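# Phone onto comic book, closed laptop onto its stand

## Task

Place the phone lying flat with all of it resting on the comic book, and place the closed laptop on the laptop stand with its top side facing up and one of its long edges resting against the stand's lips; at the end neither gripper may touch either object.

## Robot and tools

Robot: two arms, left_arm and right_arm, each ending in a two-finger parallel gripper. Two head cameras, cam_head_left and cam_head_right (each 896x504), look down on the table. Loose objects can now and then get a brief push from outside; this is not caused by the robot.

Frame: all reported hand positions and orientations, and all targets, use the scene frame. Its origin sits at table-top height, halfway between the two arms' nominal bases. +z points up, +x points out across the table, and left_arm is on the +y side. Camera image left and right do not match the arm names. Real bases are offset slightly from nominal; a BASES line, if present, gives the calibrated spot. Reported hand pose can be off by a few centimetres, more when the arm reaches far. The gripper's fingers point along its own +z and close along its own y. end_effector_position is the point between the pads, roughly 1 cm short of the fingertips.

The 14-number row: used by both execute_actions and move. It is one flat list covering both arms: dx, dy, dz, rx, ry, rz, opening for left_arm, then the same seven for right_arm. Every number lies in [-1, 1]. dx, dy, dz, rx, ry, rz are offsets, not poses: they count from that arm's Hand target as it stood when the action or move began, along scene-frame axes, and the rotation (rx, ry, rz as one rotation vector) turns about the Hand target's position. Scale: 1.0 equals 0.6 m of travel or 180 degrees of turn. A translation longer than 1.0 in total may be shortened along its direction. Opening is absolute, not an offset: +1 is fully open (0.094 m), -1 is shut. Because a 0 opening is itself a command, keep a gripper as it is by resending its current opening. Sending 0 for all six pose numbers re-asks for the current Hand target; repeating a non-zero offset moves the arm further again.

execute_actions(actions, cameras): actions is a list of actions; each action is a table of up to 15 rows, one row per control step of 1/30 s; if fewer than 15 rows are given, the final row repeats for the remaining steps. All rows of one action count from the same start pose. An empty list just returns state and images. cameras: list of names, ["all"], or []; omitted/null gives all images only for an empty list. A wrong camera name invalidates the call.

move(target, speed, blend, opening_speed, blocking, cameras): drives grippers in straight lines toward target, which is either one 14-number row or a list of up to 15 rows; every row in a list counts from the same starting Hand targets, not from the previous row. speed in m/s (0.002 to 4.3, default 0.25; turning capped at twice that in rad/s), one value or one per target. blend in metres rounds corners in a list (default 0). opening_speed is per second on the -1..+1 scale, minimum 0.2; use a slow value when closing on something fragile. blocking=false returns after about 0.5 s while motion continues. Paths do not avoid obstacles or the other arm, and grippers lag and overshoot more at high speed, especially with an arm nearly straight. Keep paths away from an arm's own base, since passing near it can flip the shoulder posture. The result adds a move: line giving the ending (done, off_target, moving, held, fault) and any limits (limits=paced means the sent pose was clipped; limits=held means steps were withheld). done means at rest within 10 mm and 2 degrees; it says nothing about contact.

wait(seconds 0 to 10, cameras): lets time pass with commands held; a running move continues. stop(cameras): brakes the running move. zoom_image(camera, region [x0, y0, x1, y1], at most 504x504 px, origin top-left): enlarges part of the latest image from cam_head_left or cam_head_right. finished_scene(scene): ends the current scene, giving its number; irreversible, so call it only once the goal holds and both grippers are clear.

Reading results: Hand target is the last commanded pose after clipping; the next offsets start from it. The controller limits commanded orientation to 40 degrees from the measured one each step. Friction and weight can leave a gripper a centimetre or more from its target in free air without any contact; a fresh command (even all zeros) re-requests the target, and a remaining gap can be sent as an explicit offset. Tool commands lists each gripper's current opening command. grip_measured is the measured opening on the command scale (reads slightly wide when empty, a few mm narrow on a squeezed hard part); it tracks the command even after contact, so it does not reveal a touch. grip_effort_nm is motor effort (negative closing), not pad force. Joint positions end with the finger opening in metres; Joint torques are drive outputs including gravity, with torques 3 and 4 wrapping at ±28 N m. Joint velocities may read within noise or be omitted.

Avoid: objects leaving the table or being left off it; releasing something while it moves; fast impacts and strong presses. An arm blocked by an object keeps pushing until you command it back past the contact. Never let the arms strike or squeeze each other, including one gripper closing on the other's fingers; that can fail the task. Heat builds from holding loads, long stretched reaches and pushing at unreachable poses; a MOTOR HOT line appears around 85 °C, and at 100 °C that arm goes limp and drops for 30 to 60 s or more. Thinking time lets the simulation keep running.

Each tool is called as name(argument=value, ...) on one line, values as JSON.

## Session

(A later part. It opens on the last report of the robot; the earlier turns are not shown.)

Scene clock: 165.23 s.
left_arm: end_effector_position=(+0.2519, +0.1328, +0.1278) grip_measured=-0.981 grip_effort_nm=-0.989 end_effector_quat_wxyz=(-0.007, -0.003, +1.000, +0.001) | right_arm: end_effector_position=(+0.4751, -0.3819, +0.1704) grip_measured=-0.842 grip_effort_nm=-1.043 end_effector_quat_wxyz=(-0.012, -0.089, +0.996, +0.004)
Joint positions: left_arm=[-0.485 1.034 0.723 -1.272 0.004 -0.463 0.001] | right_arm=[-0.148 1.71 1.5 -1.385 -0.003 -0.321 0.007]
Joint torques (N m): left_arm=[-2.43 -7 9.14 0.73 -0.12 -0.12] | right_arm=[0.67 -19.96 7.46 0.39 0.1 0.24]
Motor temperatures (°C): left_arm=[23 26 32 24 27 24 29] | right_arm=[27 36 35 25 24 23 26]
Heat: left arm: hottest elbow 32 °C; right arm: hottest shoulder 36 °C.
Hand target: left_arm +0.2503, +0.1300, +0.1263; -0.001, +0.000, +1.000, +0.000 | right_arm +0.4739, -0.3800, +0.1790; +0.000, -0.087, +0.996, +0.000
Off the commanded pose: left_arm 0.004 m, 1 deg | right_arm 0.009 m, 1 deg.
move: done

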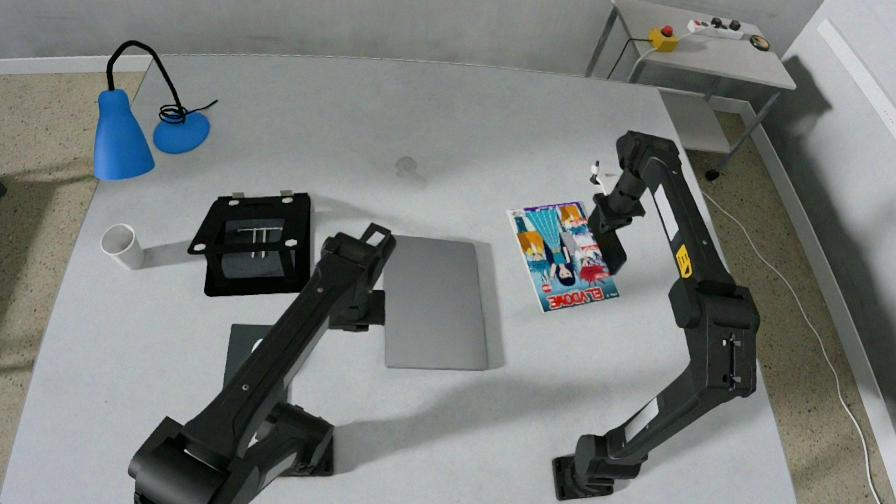

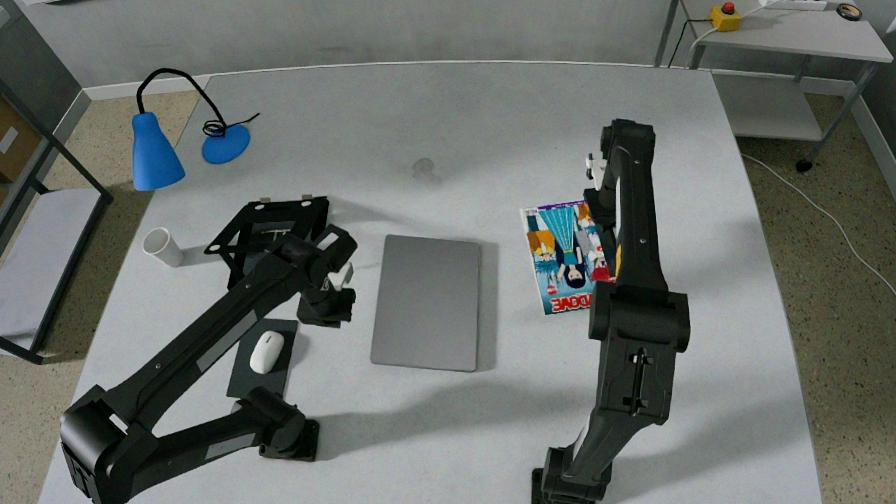

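move(target=[0,0,0,0,0,0,-1,0.098,0.033,-0.083,0.33,0.035,-0.03,-1], cameras=["all"])

zoom_image(camera="cam_head_left", region=[480, 150, 660, 330])

zoom_image(camera="cam_head_right", region=[500, 150, 680, 330])

Scene clock: 178.63 s.
left_arm: end_effector_position=(+0.2519, +0.1328, +0.1278) grip_measured=-0.981 grip_effort_nm=-0.989 end_effector_quat_wxyz=(-0.007, -0.003, +1.000, +0.001) | right_arm: end_effector_position=(+0.5172, -0.3494, +0.1186) grip_measured=-0.842 grip_effort_nm=-1.038 end_effector_quat_wxyz=(-0.004, -0.016, +0.873, +0.487)
Joint positions: left_arm=[-0.485 1.034 0.723 -1.272 0.004 -0.463 0.001] | right_arm=[-0.331 2.083 1.669 -1.664 -0.925 -0.618 0.007]
Joint torques (N m): left_arm=[-2.61 -6.71 9.4 0.84 -0.14 -0.12] | right_arm=[-0.26 -22.59 11.23 -1.24 -0.67 -0.02]
Heat: left arm: hottest elbow 32 °C; right arm: hottest shoulder 35 °C.
Hand target: left_arm +0.2503, +0.1300, +0.1263; -0.001, +0.000, +1.000, +0.000 | right_arm +0.5328, -0.3602, +0.1293; -0.009, -0.030, +0.867, +0.498
Off the commanded pose: left_arm 0.004 m, 1 deg | right_arm 0.022 m, 2 deg.
joint sent to its limit (right arm) — joint 4 (wrist pitch), lower limit. The joint targets are off in orientation, not in position.
move: off_target (right_arm)

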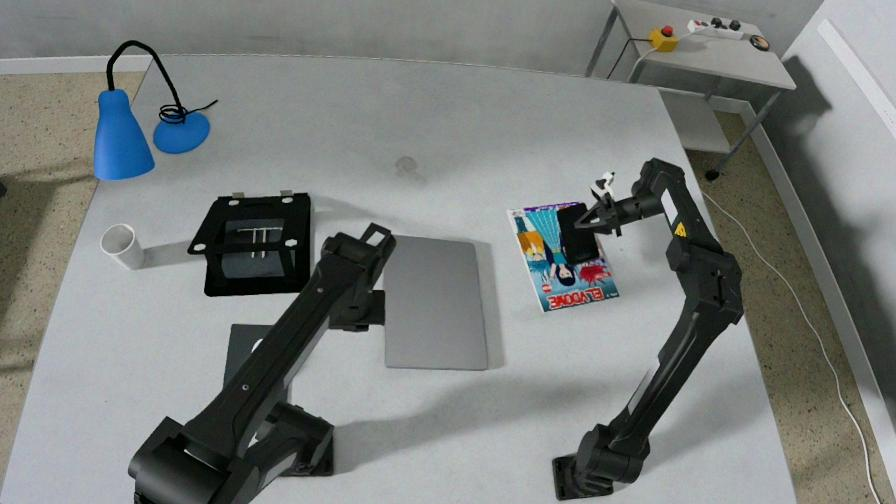

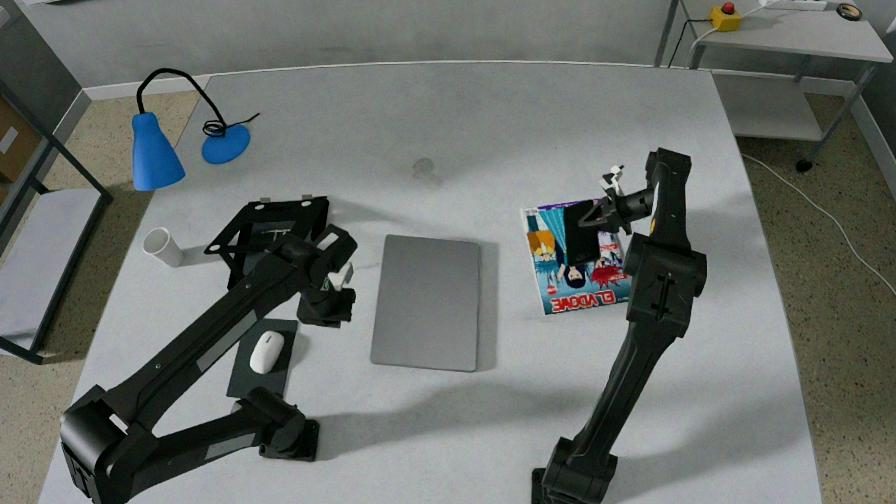

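Scaled by 2.800.

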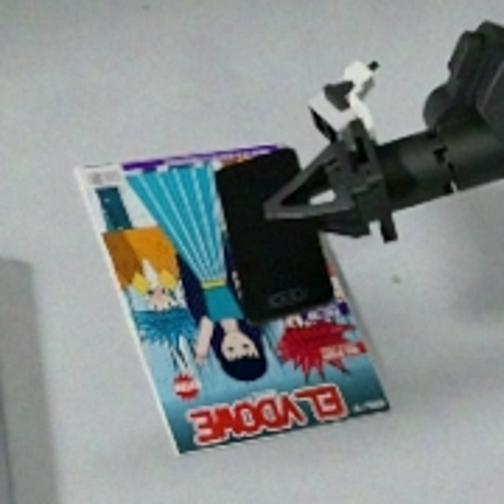

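Scaled by 2.800.

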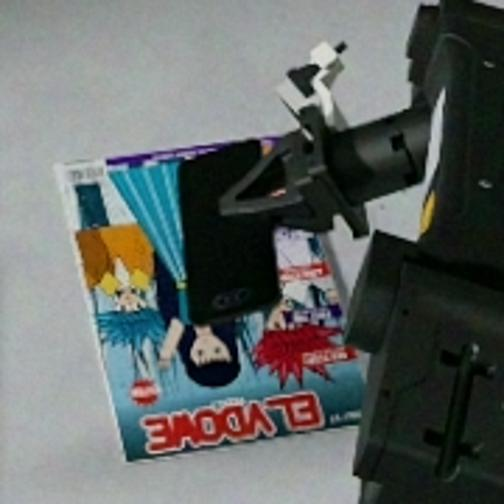

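move(target=[0,0,0,0,0,0,-1,0,-0.01,-0.1,0.05,0,0.02,-1], speed=0.15, cameras=["all"])

zoom_image(camera="cam_head_left", region=[480, 150, 660, 330])

zoom_image(camera="cam_head_right", region=[500, 150, 680, 330])

Scene clock: 185.10 s.
left_arm: end_effector_position=(+0.2519, +0.1328, +0.1278) grip_measured=-0.981 grip_effort_nm=-0.989 end_effector_quat_wxyz=(-0.007, -0.003, +1.000, +0.001) | right_arm: end_effector_position=(+0.5191, -0.3549, +0.0620) grip_measured=-0.842 grip_effort_nm=-1.038 end_effector_quat_wxyz=(+0.009, -0.029, +0.847, +0.531)
Joint positions: left_arm=[-0.485 1.034 0.723 -1.272 0.004 -0.463 0.001] | right_arm=[-0.354 2.212 1.669 -1.664 -0.999 -0.772 0.007]
Joint torques (N m): left_arm=[-2.61 -7.12 9.21 0.46 -0.17 -0.03] | right_arm=[-0.44 -23.06 10 -1.37 -0.62 0.11]
Heat: left arm: hottest elbow 32 °C; right arm: hottest shoulder 36 °C.
Hand target: left_arm +0.2503, +0.1300, +0.1263; -0.001, +0.000, +1.000, +0.000 | right_arm +0.5328, -0.3662, +0.0694; -0.023, -0.058, +0.824, +0.564
Off the commanded pose: left_arm 0.004 m, 1 deg | right_arm 0.019 m, 7 deg.
joint sent to its limit (right arm) — joint 4 (wrist pitch), lower limit. The joint targets are off in orientation, not in position.
move: off_target (right_arm)

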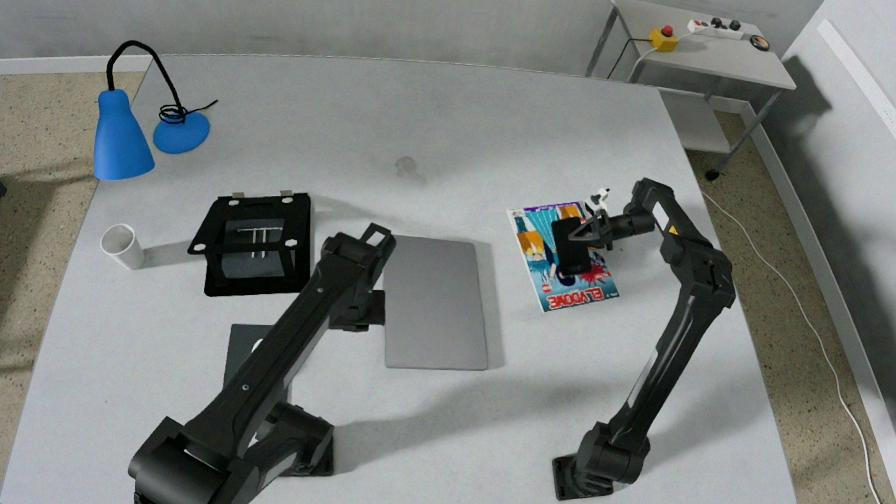

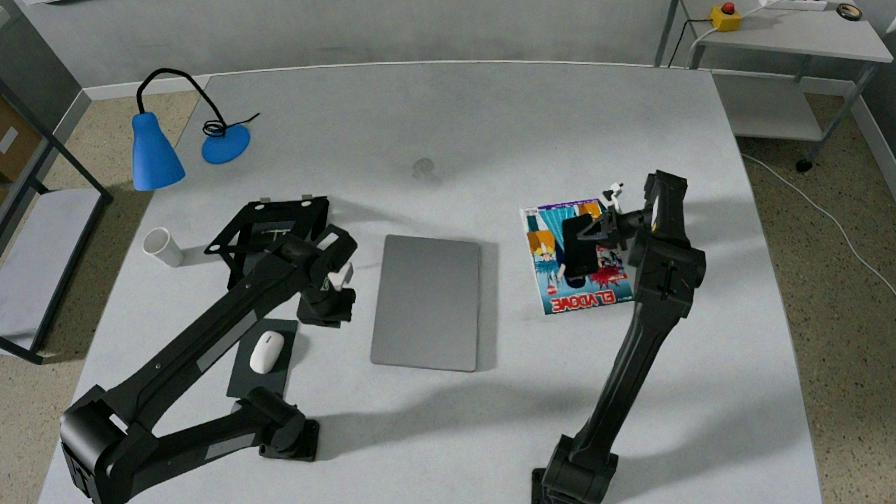

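Scaled by 2.800.

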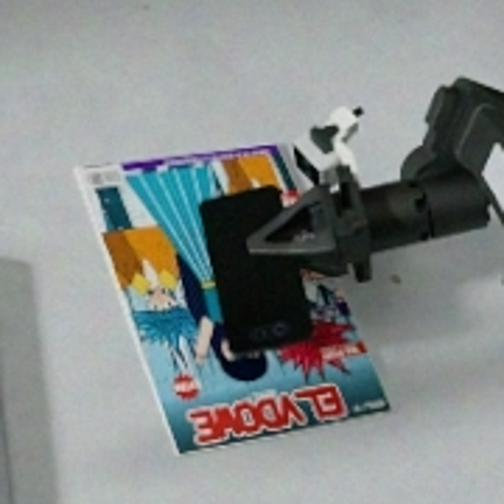

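Scaled by 2.800.

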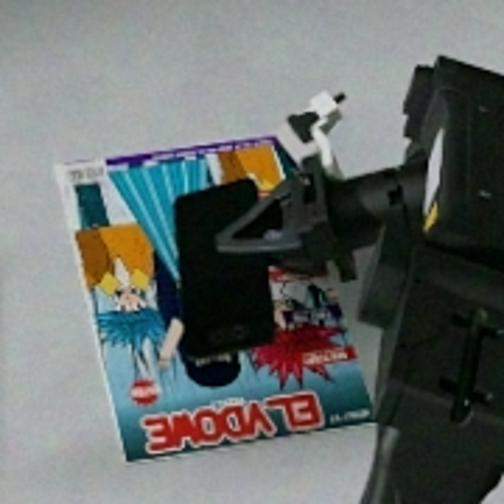

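move(target=[0,0,0,0,0,0,-1,0,-0.01,-0.045,0,0,0,-1], speed=0.08, cameras=["all"])

zoom_image(camera="cam_head_left", region=[480, 150, 660, 330])

zoom_image(camera="cam_head_right", region=[500, 150, 680, 330])

Scene clock: 190.67 s.
left_arm: end_effector_position=(+0.2519, +0.1328, +0.1278) grip_measured=-0.981 grip_effort_nm=-0.994 end_effector_quat_wxyz=(-0.007, -0.003, +1.000, +0.001) | right_arm: end_effector_position=(+0.5191, -0.3599, +0.0392) grip_measured=-0.842 grip_effort_nm=-1.038 end_effector_quat_wxyz=(+0.006, -0.034, +0.844, +0.535)
Joint positions: left_arm=[-0.485 1.034 0.723 -1.272 0.004 -0.463 0.001] | right_arm=[-0.361 2.262 1.685 -1.664 -0.992 -0.809 0.007]
Joint torques (N m): left_arm=[-2.96 -6.53 9.11 0.84 -0.13 0] | right_arm=[-0.44 -22.48 9.98 -1.42 -0.49 0.07]
Heat: left arm: hottest elbow 32 °C; right arm: hottest shoulder 36 °C.
Hand target: left_arm +0.2503, +0.1300, +0.1263; -0.001, +0.000, +1.000, +0.000 | right_arm +0.5328, -0.3721, +0.0424; -0.023, -0.058, +0.824, +0.564
Off the commanded pose: left_arm 0.004 m, 1 deg | right_arm 0.019 m, 6 deg.
joint sent to its limit (right arm) — joint 4 (wrist pitch), lower limit. The joint targets are off in orientation, not in position.
move: off_target (right_arm)

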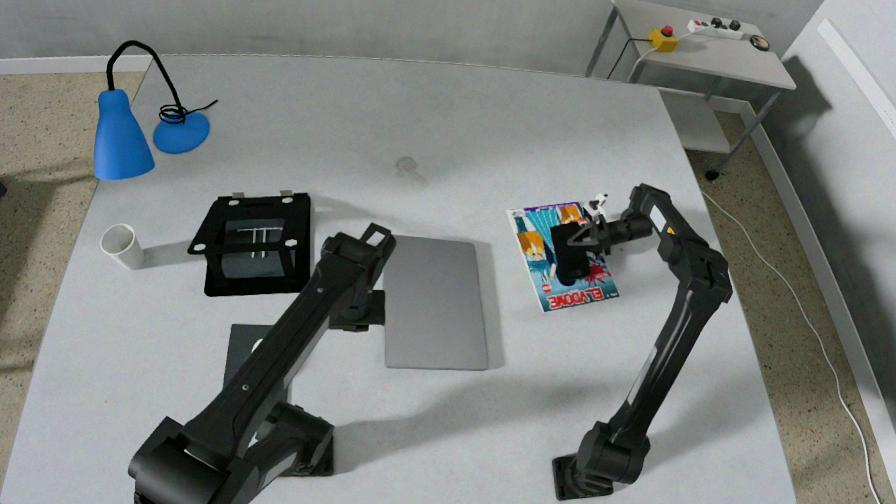

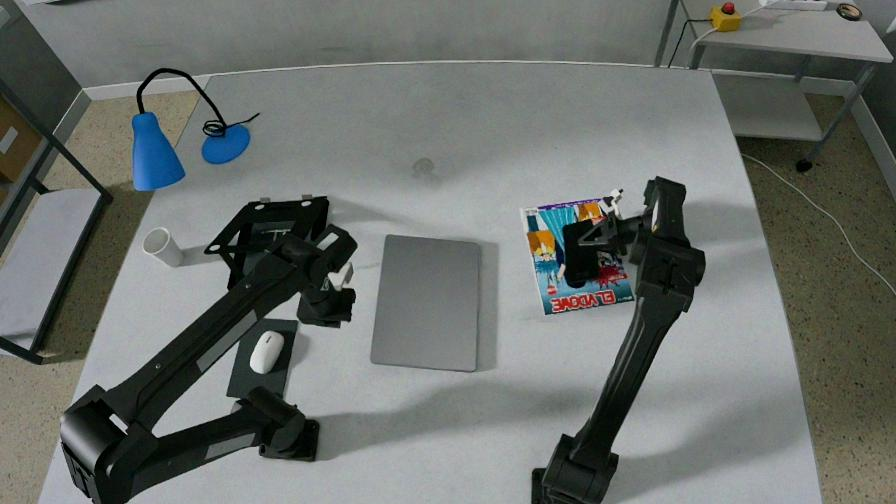

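Scaled by 2.800.

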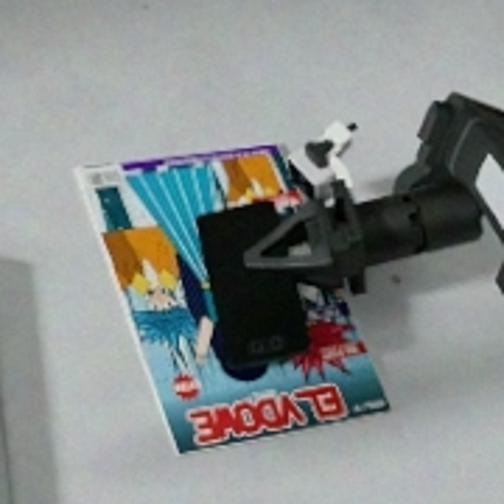

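Scaled by 2.800.

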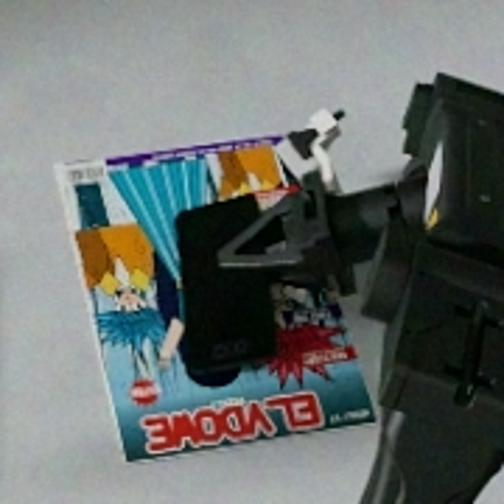

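move(target=[0,0,0,0,0,0,-1,0,-0.01,-0.02,0,0,0,-1], speed=0.06, cameras=["all"])

zoom_image(camera="cam_head_left", region=[480, 150, 660, 330])

zoom_image(camera="cam_head_right", region=[500, 150, 680, 330])

Scene clock: 194.97 s.
left_arm: end_effector_position=(+0.2519, +0.1328, +0.1278) grip_measured=-0.981 grip_effort_nm=-0.989 end_effector_quat_wxyz=(-0.007, -0.003, +1.000, +0.001) | right_arm: end_effector_position=(+0.5201, -0.3648, +0.0330) grip_measured=-0.842 grip_effort_nm=-1.038 end_effector_quat_wxyz=(+0.005, -0.033, +0.844, +0.535)
Joint positions: left_arm=[-0.485 1.034 0.723 -1.272 0.004 -0.463 0.001] | right_arm=[-0.368 2.28 1.698 -1.67 -0.989 -0.818 0.007]
Joint torques (N m): left_arm=[-2.43 -6.89 9.07 0.76 -0.14 -0.09] | right_arm=[-0.56 -21.95 9.78 -1.24 -0.39 -0.02]
Heat: left arm: hottest elbow 32 °C; right arm: hottest shoulder 36 °C.
Hand target: left_arm +0.2503, +0.1300, +0.1263; -0.001, +0.000, +1.000, +0.000 | right_arm +0.5327, -0.3781, +0.0303; -0.023, -0.058, +0.824, +0.564
Off the commanded pose: left_arm 0.004 m, 1 deg | right_arm 0.019 m, 6 deg.
joint sent to its limit (right arm) — joint 4 (wrist pitch), lower limit. The joint targets are off in orientation, not in position.
move: off_target (right_arm)

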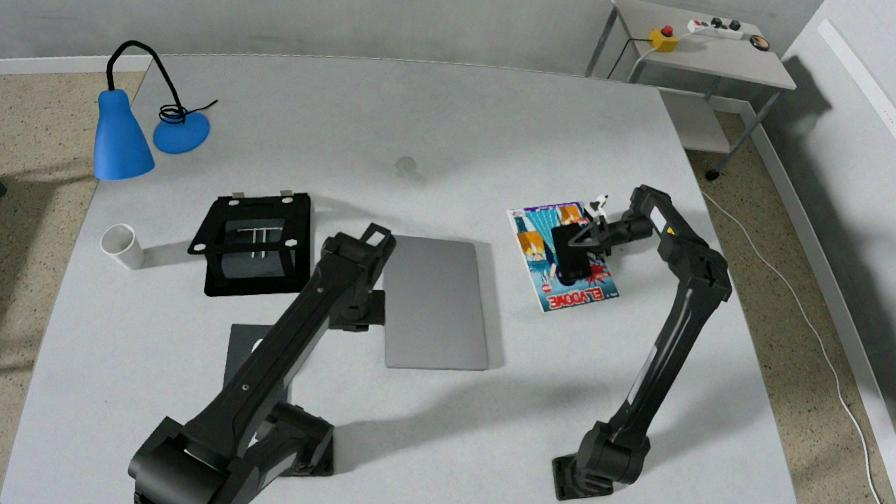

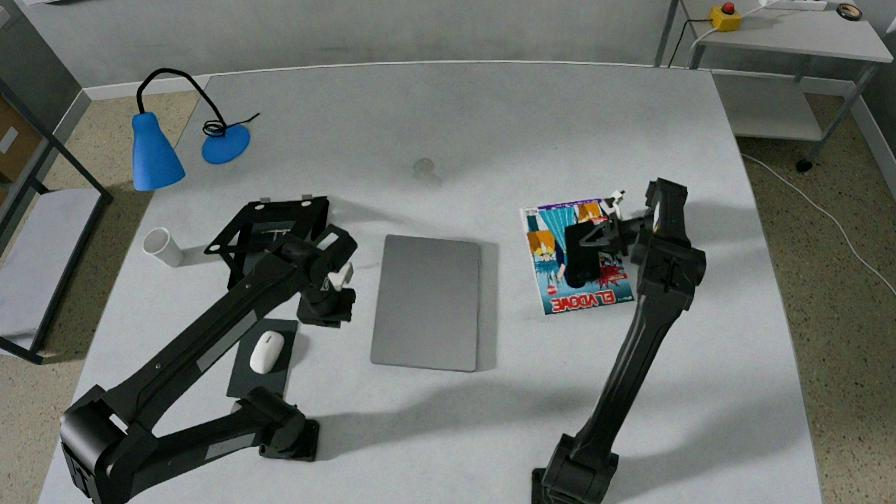

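Scaled by 2.800.

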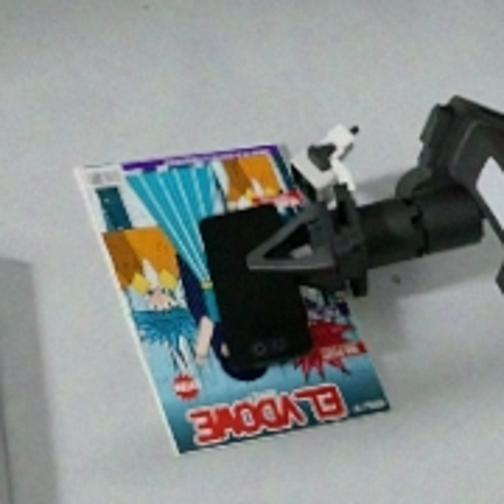

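Scaled by 2.800.

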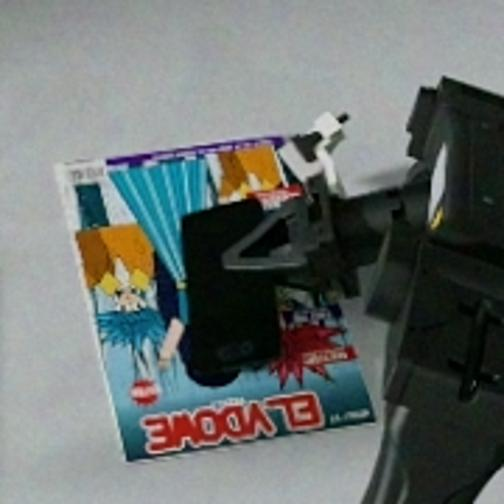

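move(target=[0,0,0,0,0,0,-1,0,0,-0.015,0,0,0,-1], speed=0.06, cameras=["all"])

zoom_image(camera="cam_head_left", region=[520, 170, 660, 310])

Scene clock: 198.40 s.
left_arm: end_effector_position=(+0.2519, +0.1328, +0.1278) grip_measured=-0.981 grip_effort_nm=-0.994 end_effector_quat_wxyz=(-0.007, -0.003, +1.000, +0.001) | right_arm: end_effector_position=(+0.5207, -0.3653, +0.0319) grip_measured=-0.842 grip_effort_nm=-1.038 end_effector_quat_wxyz=(+0.003, -0.033, +0.843, +0.537)
Joint positions: left_arm=[-0.485 1.034 0.723 -1.272 0.004 -0.463 0.001] | right_arm=[-0.369 2.287 1.706 -1.68 -0.989 -0.825 0.007]
Joint torques (N m): left_arm=[-1.9 -6.71 9.1 0.62 -0.1 -0.02] | right_arm=[-0.56 -21.01 9.65 -0.81 -0.33 -0.05]
Heat: left arm: hottest elbow 32 °C; right arm: hottest elbow 37 °C.
Hand target: left_arm +0.2503, +0.1300, +0.1263; -0.001, +0.000, +1.000, +0.000 | right_arm +0.5327, -0.3782, +0.0213; -0.022, -0.058, +0.824, +0.564
Off the commanded pose: left_arm 0.004 m, 1 deg | right_arm 0.021 m, 6 deg.
joint sent to its limit (right arm) — joint 4 (wrist pitch), lower limit. The joint targets are off in orientation, not in position.
move: off_target (right_arm)

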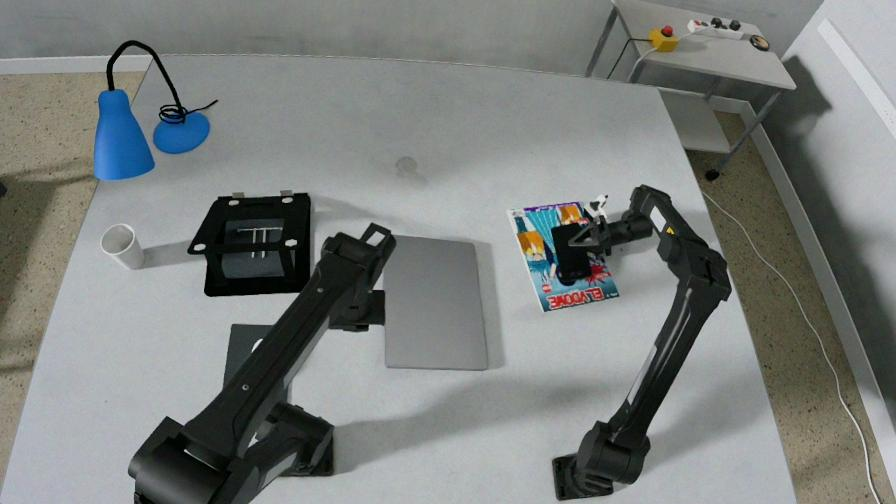

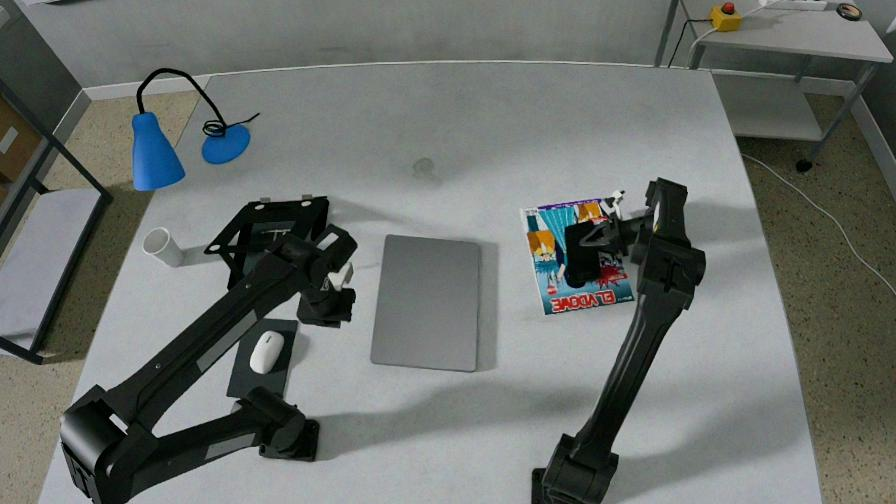

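Scaled by 3.600.

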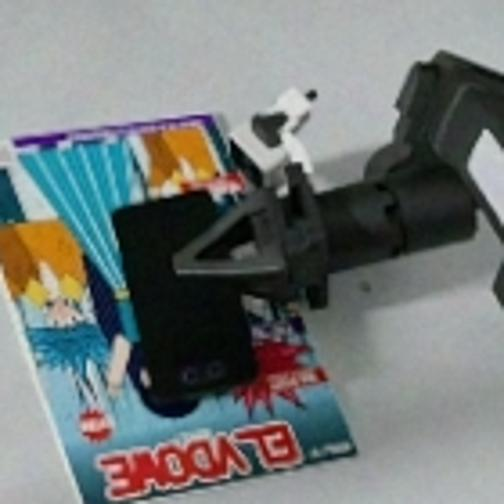

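move(target=[0,0,0,0,0,0,-1,0,-0.004,0.0,0.05,0,0,-1], speed=0.06, cameras=["all"])

zoom_image(camera="cam_head_left", region=[520, 170, 660, 310])

Scene clock: 207.33 s.
left_arm: end_effector_position=(+0.2519, +0.1328, +0.1278) grip_measured=-0.981 grip_effort_nm=-0.994 end_effector_quat_wxyz=(-0.007, -0.003, +1.000, +0.001) | right_arm: end_effector_position=(+0.5294, -0.3719, +0.0328) grip_measured=-0.842 grip_effort_nm=-1.038 end_effector_quat_wxyz=(+0.040, -0.014, +0.823, +0.567)
Joint positions: left_arm=[-0.485 1.034 0.723 -1.272 0.004 -0.463 0.001] | right_arm=[-0.39 2.307 1.706 -1.681 -1.085 -0.86 0.007]
Joint torques (N m): left_arm=[-3.25 -6.48 9.14 0.62 -0.15 -0.09] | right_arm=[-0.44 -21.95 7.35 -0.87 -0.52 -0.07]
Heat: left arm: hottest elbow 32 °C; right arm: hottest shoulder 37 °C.
Hand target: left_arm +0.2503, +0.1300, +0.1263; -0.001, +0.000, +1.000, +0.000 | right_arm +0.5328, -0.3806, +0.0213; -0.018, -0.060, +0.777, +0.627
Off the commanded pose: left_arm 0.004 m, 1 deg | right_arm 0.015 m, 12 deg.
joint sent to its limit (right arm) — joint 4 (wrist pitch), lower limit. The joint targets are off in orientation, not in position.
move: off_target (right_arm)

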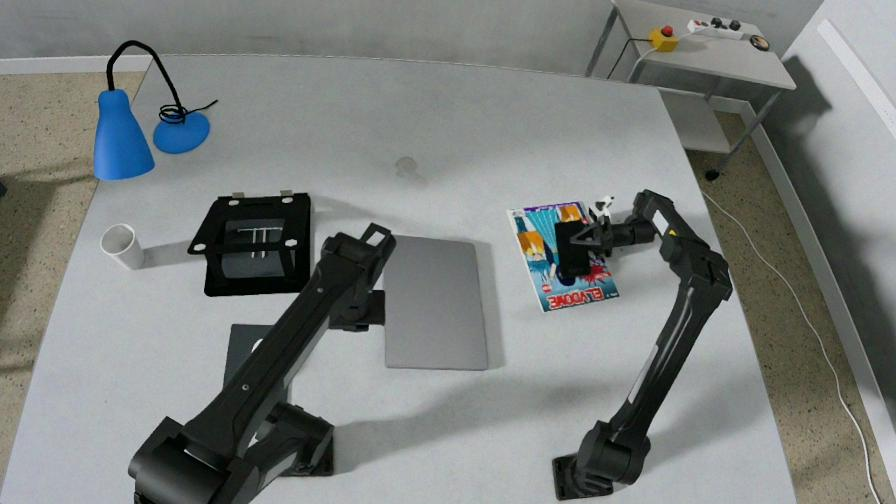

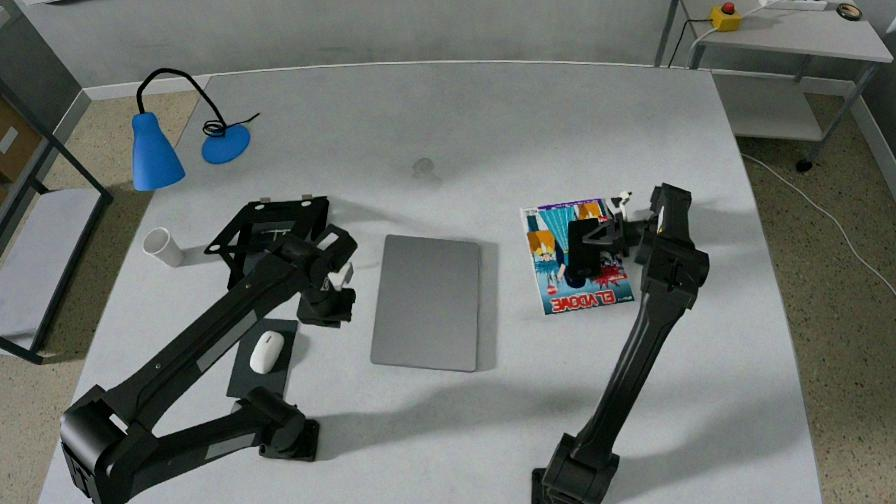

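Scaled by 3.600.

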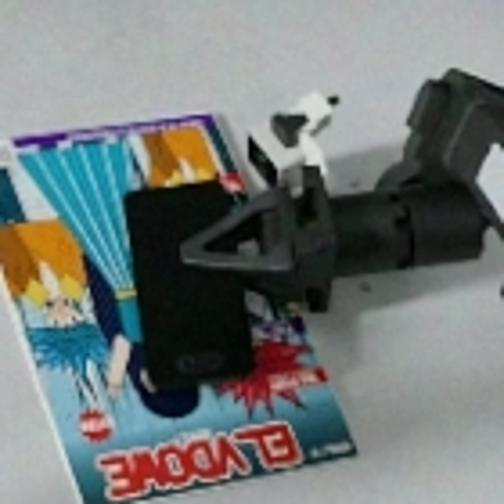

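move(target=[0,0,0,0,0,0,-1,0,0,-0.012,0,0,0,-1], speed=0.06, cameras=[])

move(target=[0,0,0,0,0,0,-1,0,0,-0.01,0,0,0,-1], speed=0.06, cameras=["all"])

zoom_image(camera="cam_head_left", region=[520, 170, 660, 310])

Scene clock: 212.57 s.
left_arm: end_effector_position=(+0.2519, +0.1328, +0.1278) grip_measured=-0.981 grip_effort_nm=-0.989 end_effector_quat_wxyz=(-0.007, -0.003, +1.000, +0.001) | right_arm: end_effector_position=(+0.5293, -0.3720, +0.0318) grip_measured=-0.842 grip_effort_nm=-1.043 end_effector_quat_wxyz=(+0.040, -0.014, +0.822, +0.568)
Joint positions: left_arm=[-0.485 1.034 0.723 -1.272 0.004 -0.463 0.001] | right_arm=[-0.391 2.309 1.706 -1.681 -1.087 -0.861 0.007]
Joint torques (N m): left_arm=[-3.31 -6.42 9.09 0.7 -0.15 -0.09] | right_arm=[-0.5 -20.95 7.64 -0.85 -0.45 -0.17]
Heat: left arm: hottest elbow 32 °C; right arm: hottest shoulder 37 °C.
Hand target: left_arm +0.2503, +0.1300, +0.1263; -0.001, +0.000, +1.000, +0.000 | right_arm +0.5327, -0.3806, +0.0141; -0.018, -0.060, +0.777, +0.627
Off the commanded pose: left_arm 0.004 m, 1 deg | right_arm 0.020 m, 12 deg.
joint sent to its limit (right arm) — joint 4 (wrist pitch), lower limit. The joint targets are off in orientation, not in position.
move: off_target (right_arm)
No camera images: "cameras" was empty.

Scene clock: 214.53 s.
left_arm: end_effector_position=(+0.2519, +0.1328, +0.1278) grip_measured=-0.981 grip_effort_nm=-0.994 end_effector_quat_wxyz=(-0.007, -0.003, +1.000, +0.001) | right_arm: end_effector_position=(+0.5291, -0.3719, +0.0313) grip_measured=-0.842 grip_effort_nm=-1.038 end_effector_quat_wxyz=(+0.041, -0.015, +0.822, +0.568)
Joint positions: left_arm=[-0.485 1.034 0.723 -1.272 0.004 -0.463 0.001] | right_arm=[-0.391 2.31 1.706 -1.682 -1.087 -0.866 0.007]
Joint torques (N m): left_arm=[-2.55 -6.71 9.18 0.8 -0.14 -0.06] | right_arm=[-0.5 -20.01 7.88 -0.83 -0.42 -0.21]
Heat: left arm: hottest elbow 32 °C; right arm: hottest shoulder 37 °C.
Hand target: left_arm +0.2503, +0.1300, +0.1263; -0.001, +0.000, +1.000, +0.000 | right_arm +0.5327, -0.3806, +0.0081; -0.018, -0.060, +0.777, +0.627
Off the commanded pose: left_arm 0.004 m, 1 deg | right_arm 0.025 m, 12 deg.
joint read past its limit (right arm) — joint 4 (wrist pitch), lower limit.
joint sent to its limit (right arm) — joint 4 (wrist pitch), lower limit. The joint targets are off in orientation, not in position.
move: off_target (right_arm)

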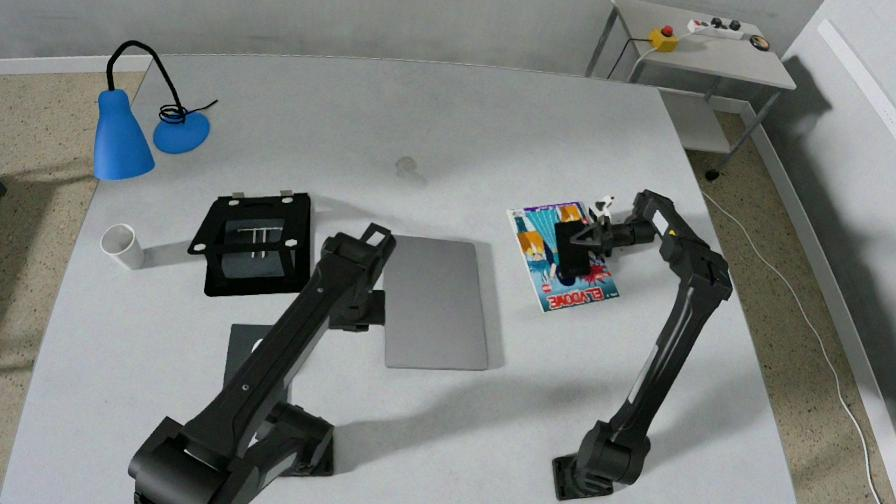

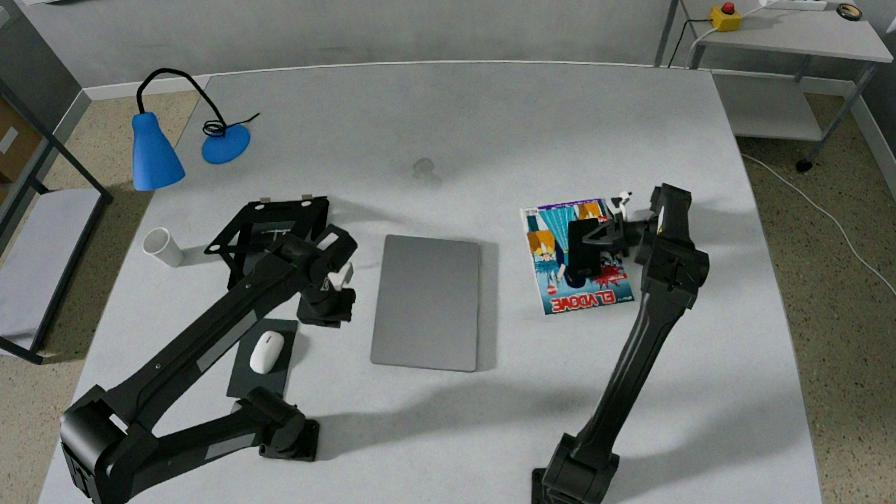

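Scaled by 3.600.

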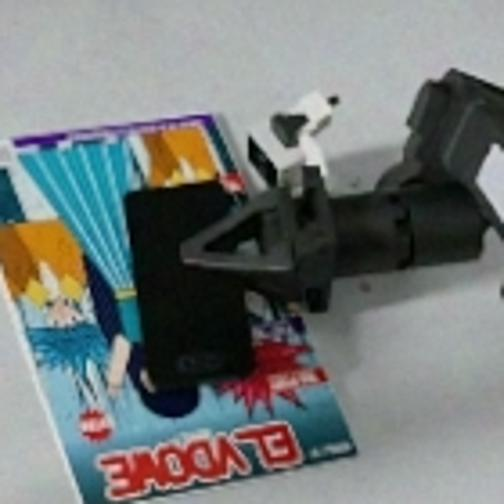

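move(target=[0,0,0,0,0,0,-1,0,0,0.036,0,0,0,-1], speed=0.06, cameras=[])

move(target=[0,0,0,0,0,0,-1,0,0,0,0,0,0,-0.62], opening_speed=0.2, cameras=["all"])

zoom_image(camera="cam_head_left", region=[520, 170, 660, 310])

zoom_image(camera="cam_head_right", region=[520, 170, 660, 310])

Scene clock: 224.90 s.
left_arm: end_effector_position=(+0.2519, +0.1328, +0.1278) grip_measured=-0.981 grip_effort_nm=-0.994 end_effector_quat_wxyz=(-0.007, -0.003, +1.000, +0.001) | right_arm: end_effector_position=(+0.5291, -0.3719, +0.0313) grip_measured=-0.842 grip_effort_nm=-1.038 end_effector_quat_wxyz=(+0.040, -0.013, +0.822, +0.568)
Joint positions: left_arm=[-0.485 1.034 0.723 -1.272 0.004 -0.463 0.001] | right_arm=[-0.391 2.31 1.706 -1.682 -1.087 -0.862 0.007]
Joint torques (N m): left_arm=[-2.73 -6.53 9.05 0.7 -0.16 -0.08] | right_arm=[-0.44 -23.77 6.99 -0.81 -0.48 0.02]
Heat: left arm: hottest elbow 32 °C; right arm: hottest shoulder 38 °C.
Hand target: left_arm +0.2503, +0.1300, +0.1263; -0.001, +0.000, +1.000, +0.000 | right_arm +0.5327, -0.3806, +0.0296; -0.018, -0.060, +0.777, +0.626
Off the commanded pose: left_arm 0.004 m, 1 deg | right_arm 0.010 m, 12 deg.
joint read past its limit (right arm) — joint 4 (wrist pitch), lower limit.
joint sent to its limit (right arm) — joint 4 (wrist pitch), lower limit. The joint targets are off in orientation, not in position.
move: off_target (right_arm)
No camera images: "cameras" was empty.

Scene clock: 227.07 s.
left_arm: end_effector_position=(+0.2519, +0.1328, +0.1278) grip_measured=-0.981 grip_effort_nm=-0.989 end_effector_quat_wxyz=(-0.007, -0.003, +1.000, +0.001) | right_arm: end_effector_position=(+0.5291, -0.3719, +0.0313) grip_measured=-0.622 grip_effort_nm=0.061 end_effector_quat_wxyz=(+0.039, -0.013, +0.822, +0.568)
Joint positions: left_arm=[-0.485 1.034 0.723 -1.272 0.004 -0.463 0.001] | right_arm=[-0.391 2.31 1.706 -1.682 -1.087 -0.862 0.018]
Joint torques (N m): left_arm=[-1.96 -6.71 9.17 0.66 -0.15 -0.09] | right_arm=[-0.5 -23.71 6.99 -0.83 -0.49 0.02]
Heat: left arm: hottest elbow 32 °C; right arm: hottest shoulder 38 °C.
Hand target: left_arm +0.2503, +0.1300, +0.1263; -0.001, +0.000, +1.000, +0.000 | right_arm +0.5327, -0.3806, +0.0296; -0.018, -0.060, +0.777, +0.626
Off the commanded pose: left_arm 0.004 m, 1 deg | right_arm 0.010 m, 12 deg.
joint read past its limit (right arm) — joint 4 (wrist pitch), lower limit.
joint sent to its limit (right arm) — joint 4 (wrist pitch), lower limit. The joint targets are off in orientation, not in position.
move: off_target (right_arm)

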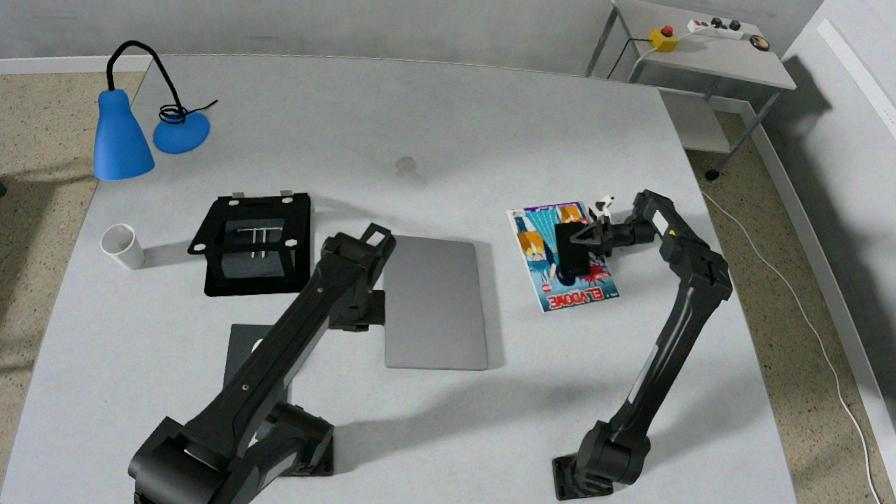

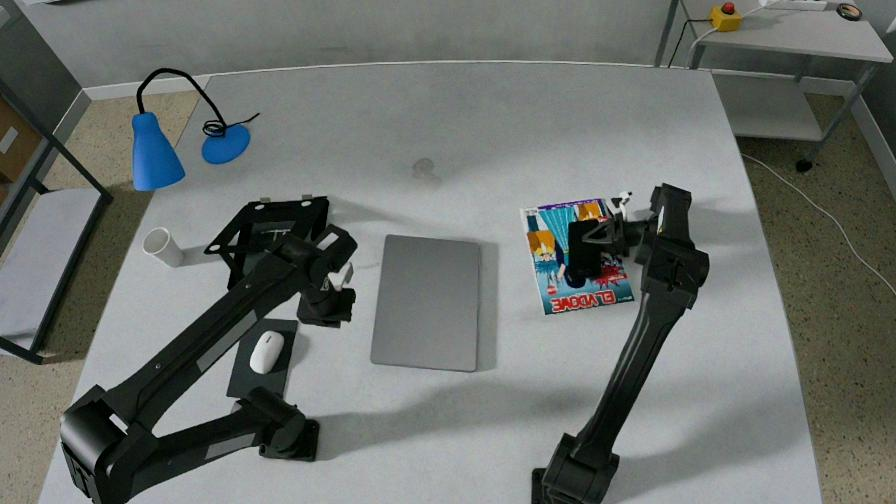

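Scaled by 3.600.

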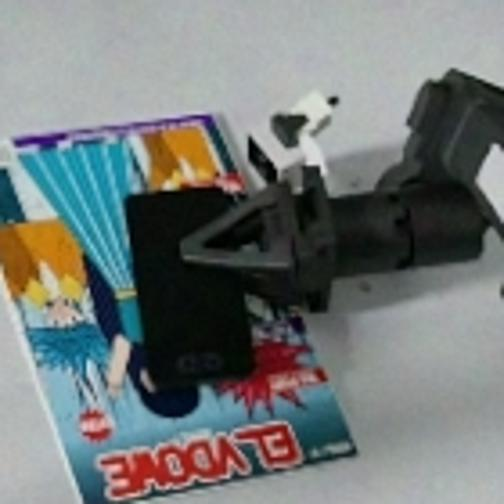

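Scaled by 3.600.

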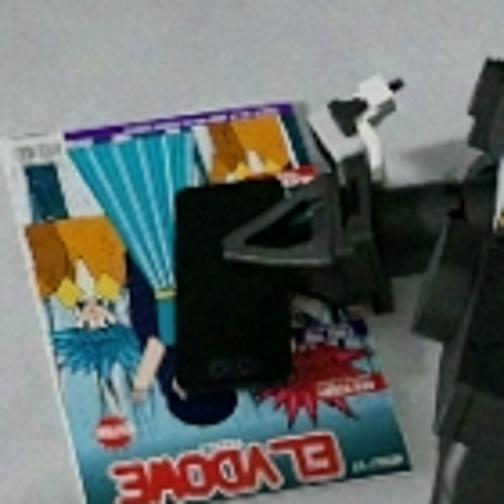

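move(target=[0,0,0,0,0,0,-1,0,-0.025,-0.015,0,0,0,-0.62], speed=0.06, cameras=["all"])

zoom_image(camera="cam_head_left", region=[520, 170, 660, 310])

zoom_image(camera="cam_head_right", region=[520, 170, 660, 310])

Scene clock: 233.50 s.
left_arm: end_effector_position=(+0.2519, +0.1328, +0.1278) grip_measured=-0.981 grip_effort_nm=-0.989 end_effector_quat_wxyz=(-0.007, -0.003, +1.000, +0.001) | right_arm: end_effector_position=(+0.5267, -0.3793, +0.0299) grip_measured=-0.621 grip_effort_nm=0.051 end_effector_quat_wxyz=(+0.042, -0.014, +0.824, +0.564)
Joint positions: left_arm=[-0.485 1.034 0.723 -1.272 0.004 -0.463 0.001] | right_arm=[-0.403 2.31 1.706 -1.682 -1.074 -0.871 0.018]
Joint torques (N m): left_arm=[-2.67 -6.48 9.13 0.64 -0.16 -0.06] | right_arm=[-1.14 -22.07 8.17 -0.83 -0.42 0]
Heat: left arm: hottest elbow 32 °C; right arm: hottest shoulder 39 °C.
Hand target: left_arm +0.2503, +0.1300, +0.1263; -0.001, +0.000, +1.000, +0.000 | right_arm +0.5327, -0.3956, +0.0206; -0.018, -0.060, +0.777, +0.626
Off the commanded pose: left_arm 0.004 m, 1 deg | right_arm 0.020 m, 12 deg.
joint read past its limit (right arm) — joint 4 (wrist pitch), lower limit.
joint sent to its limit (right arm) — joint 4 (wrist pitch), lower limit. The joint targets are off in orientation, not in position.
move: off_target (right_arm)

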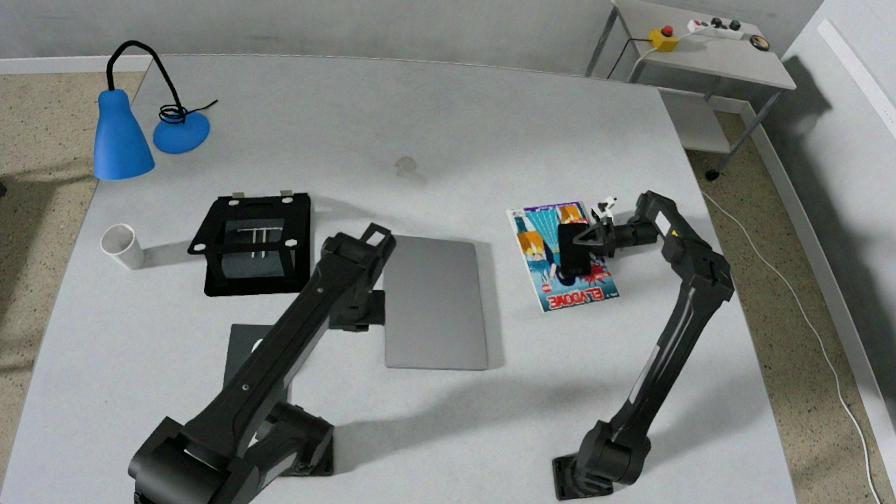

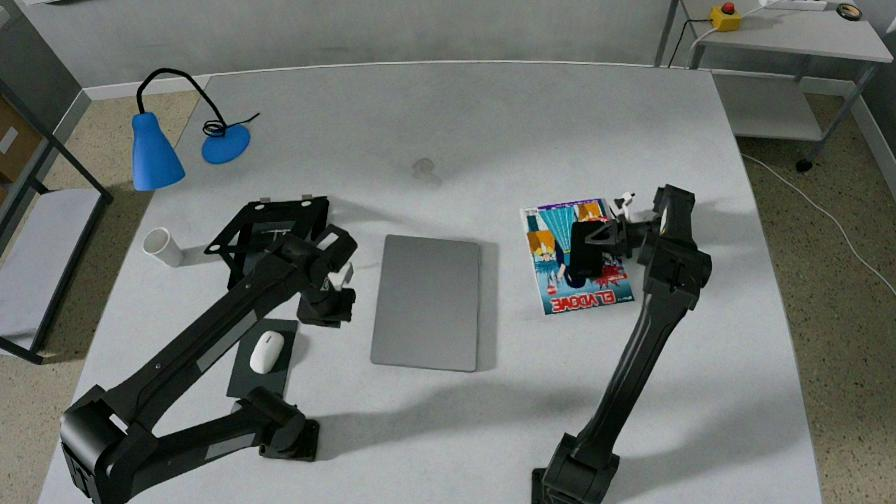

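Scaled by 3.600.

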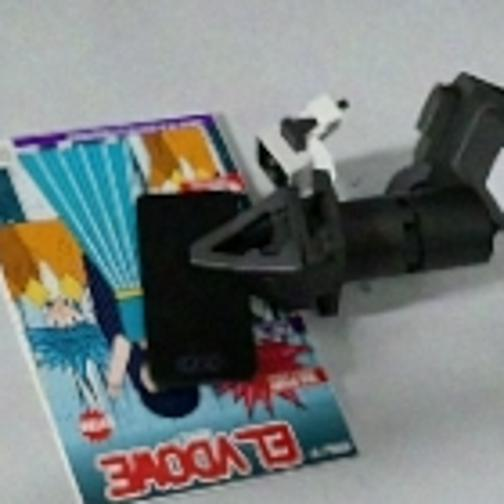

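Scaled by 3.600.

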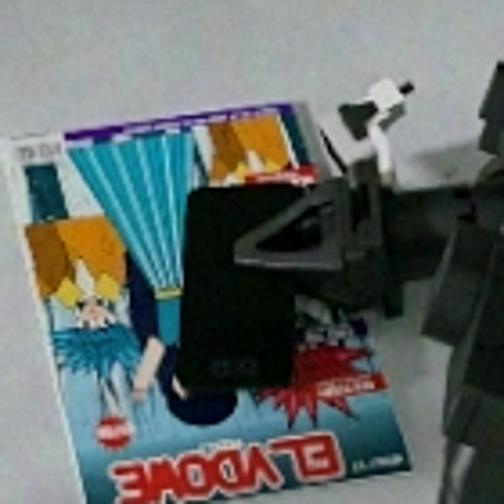

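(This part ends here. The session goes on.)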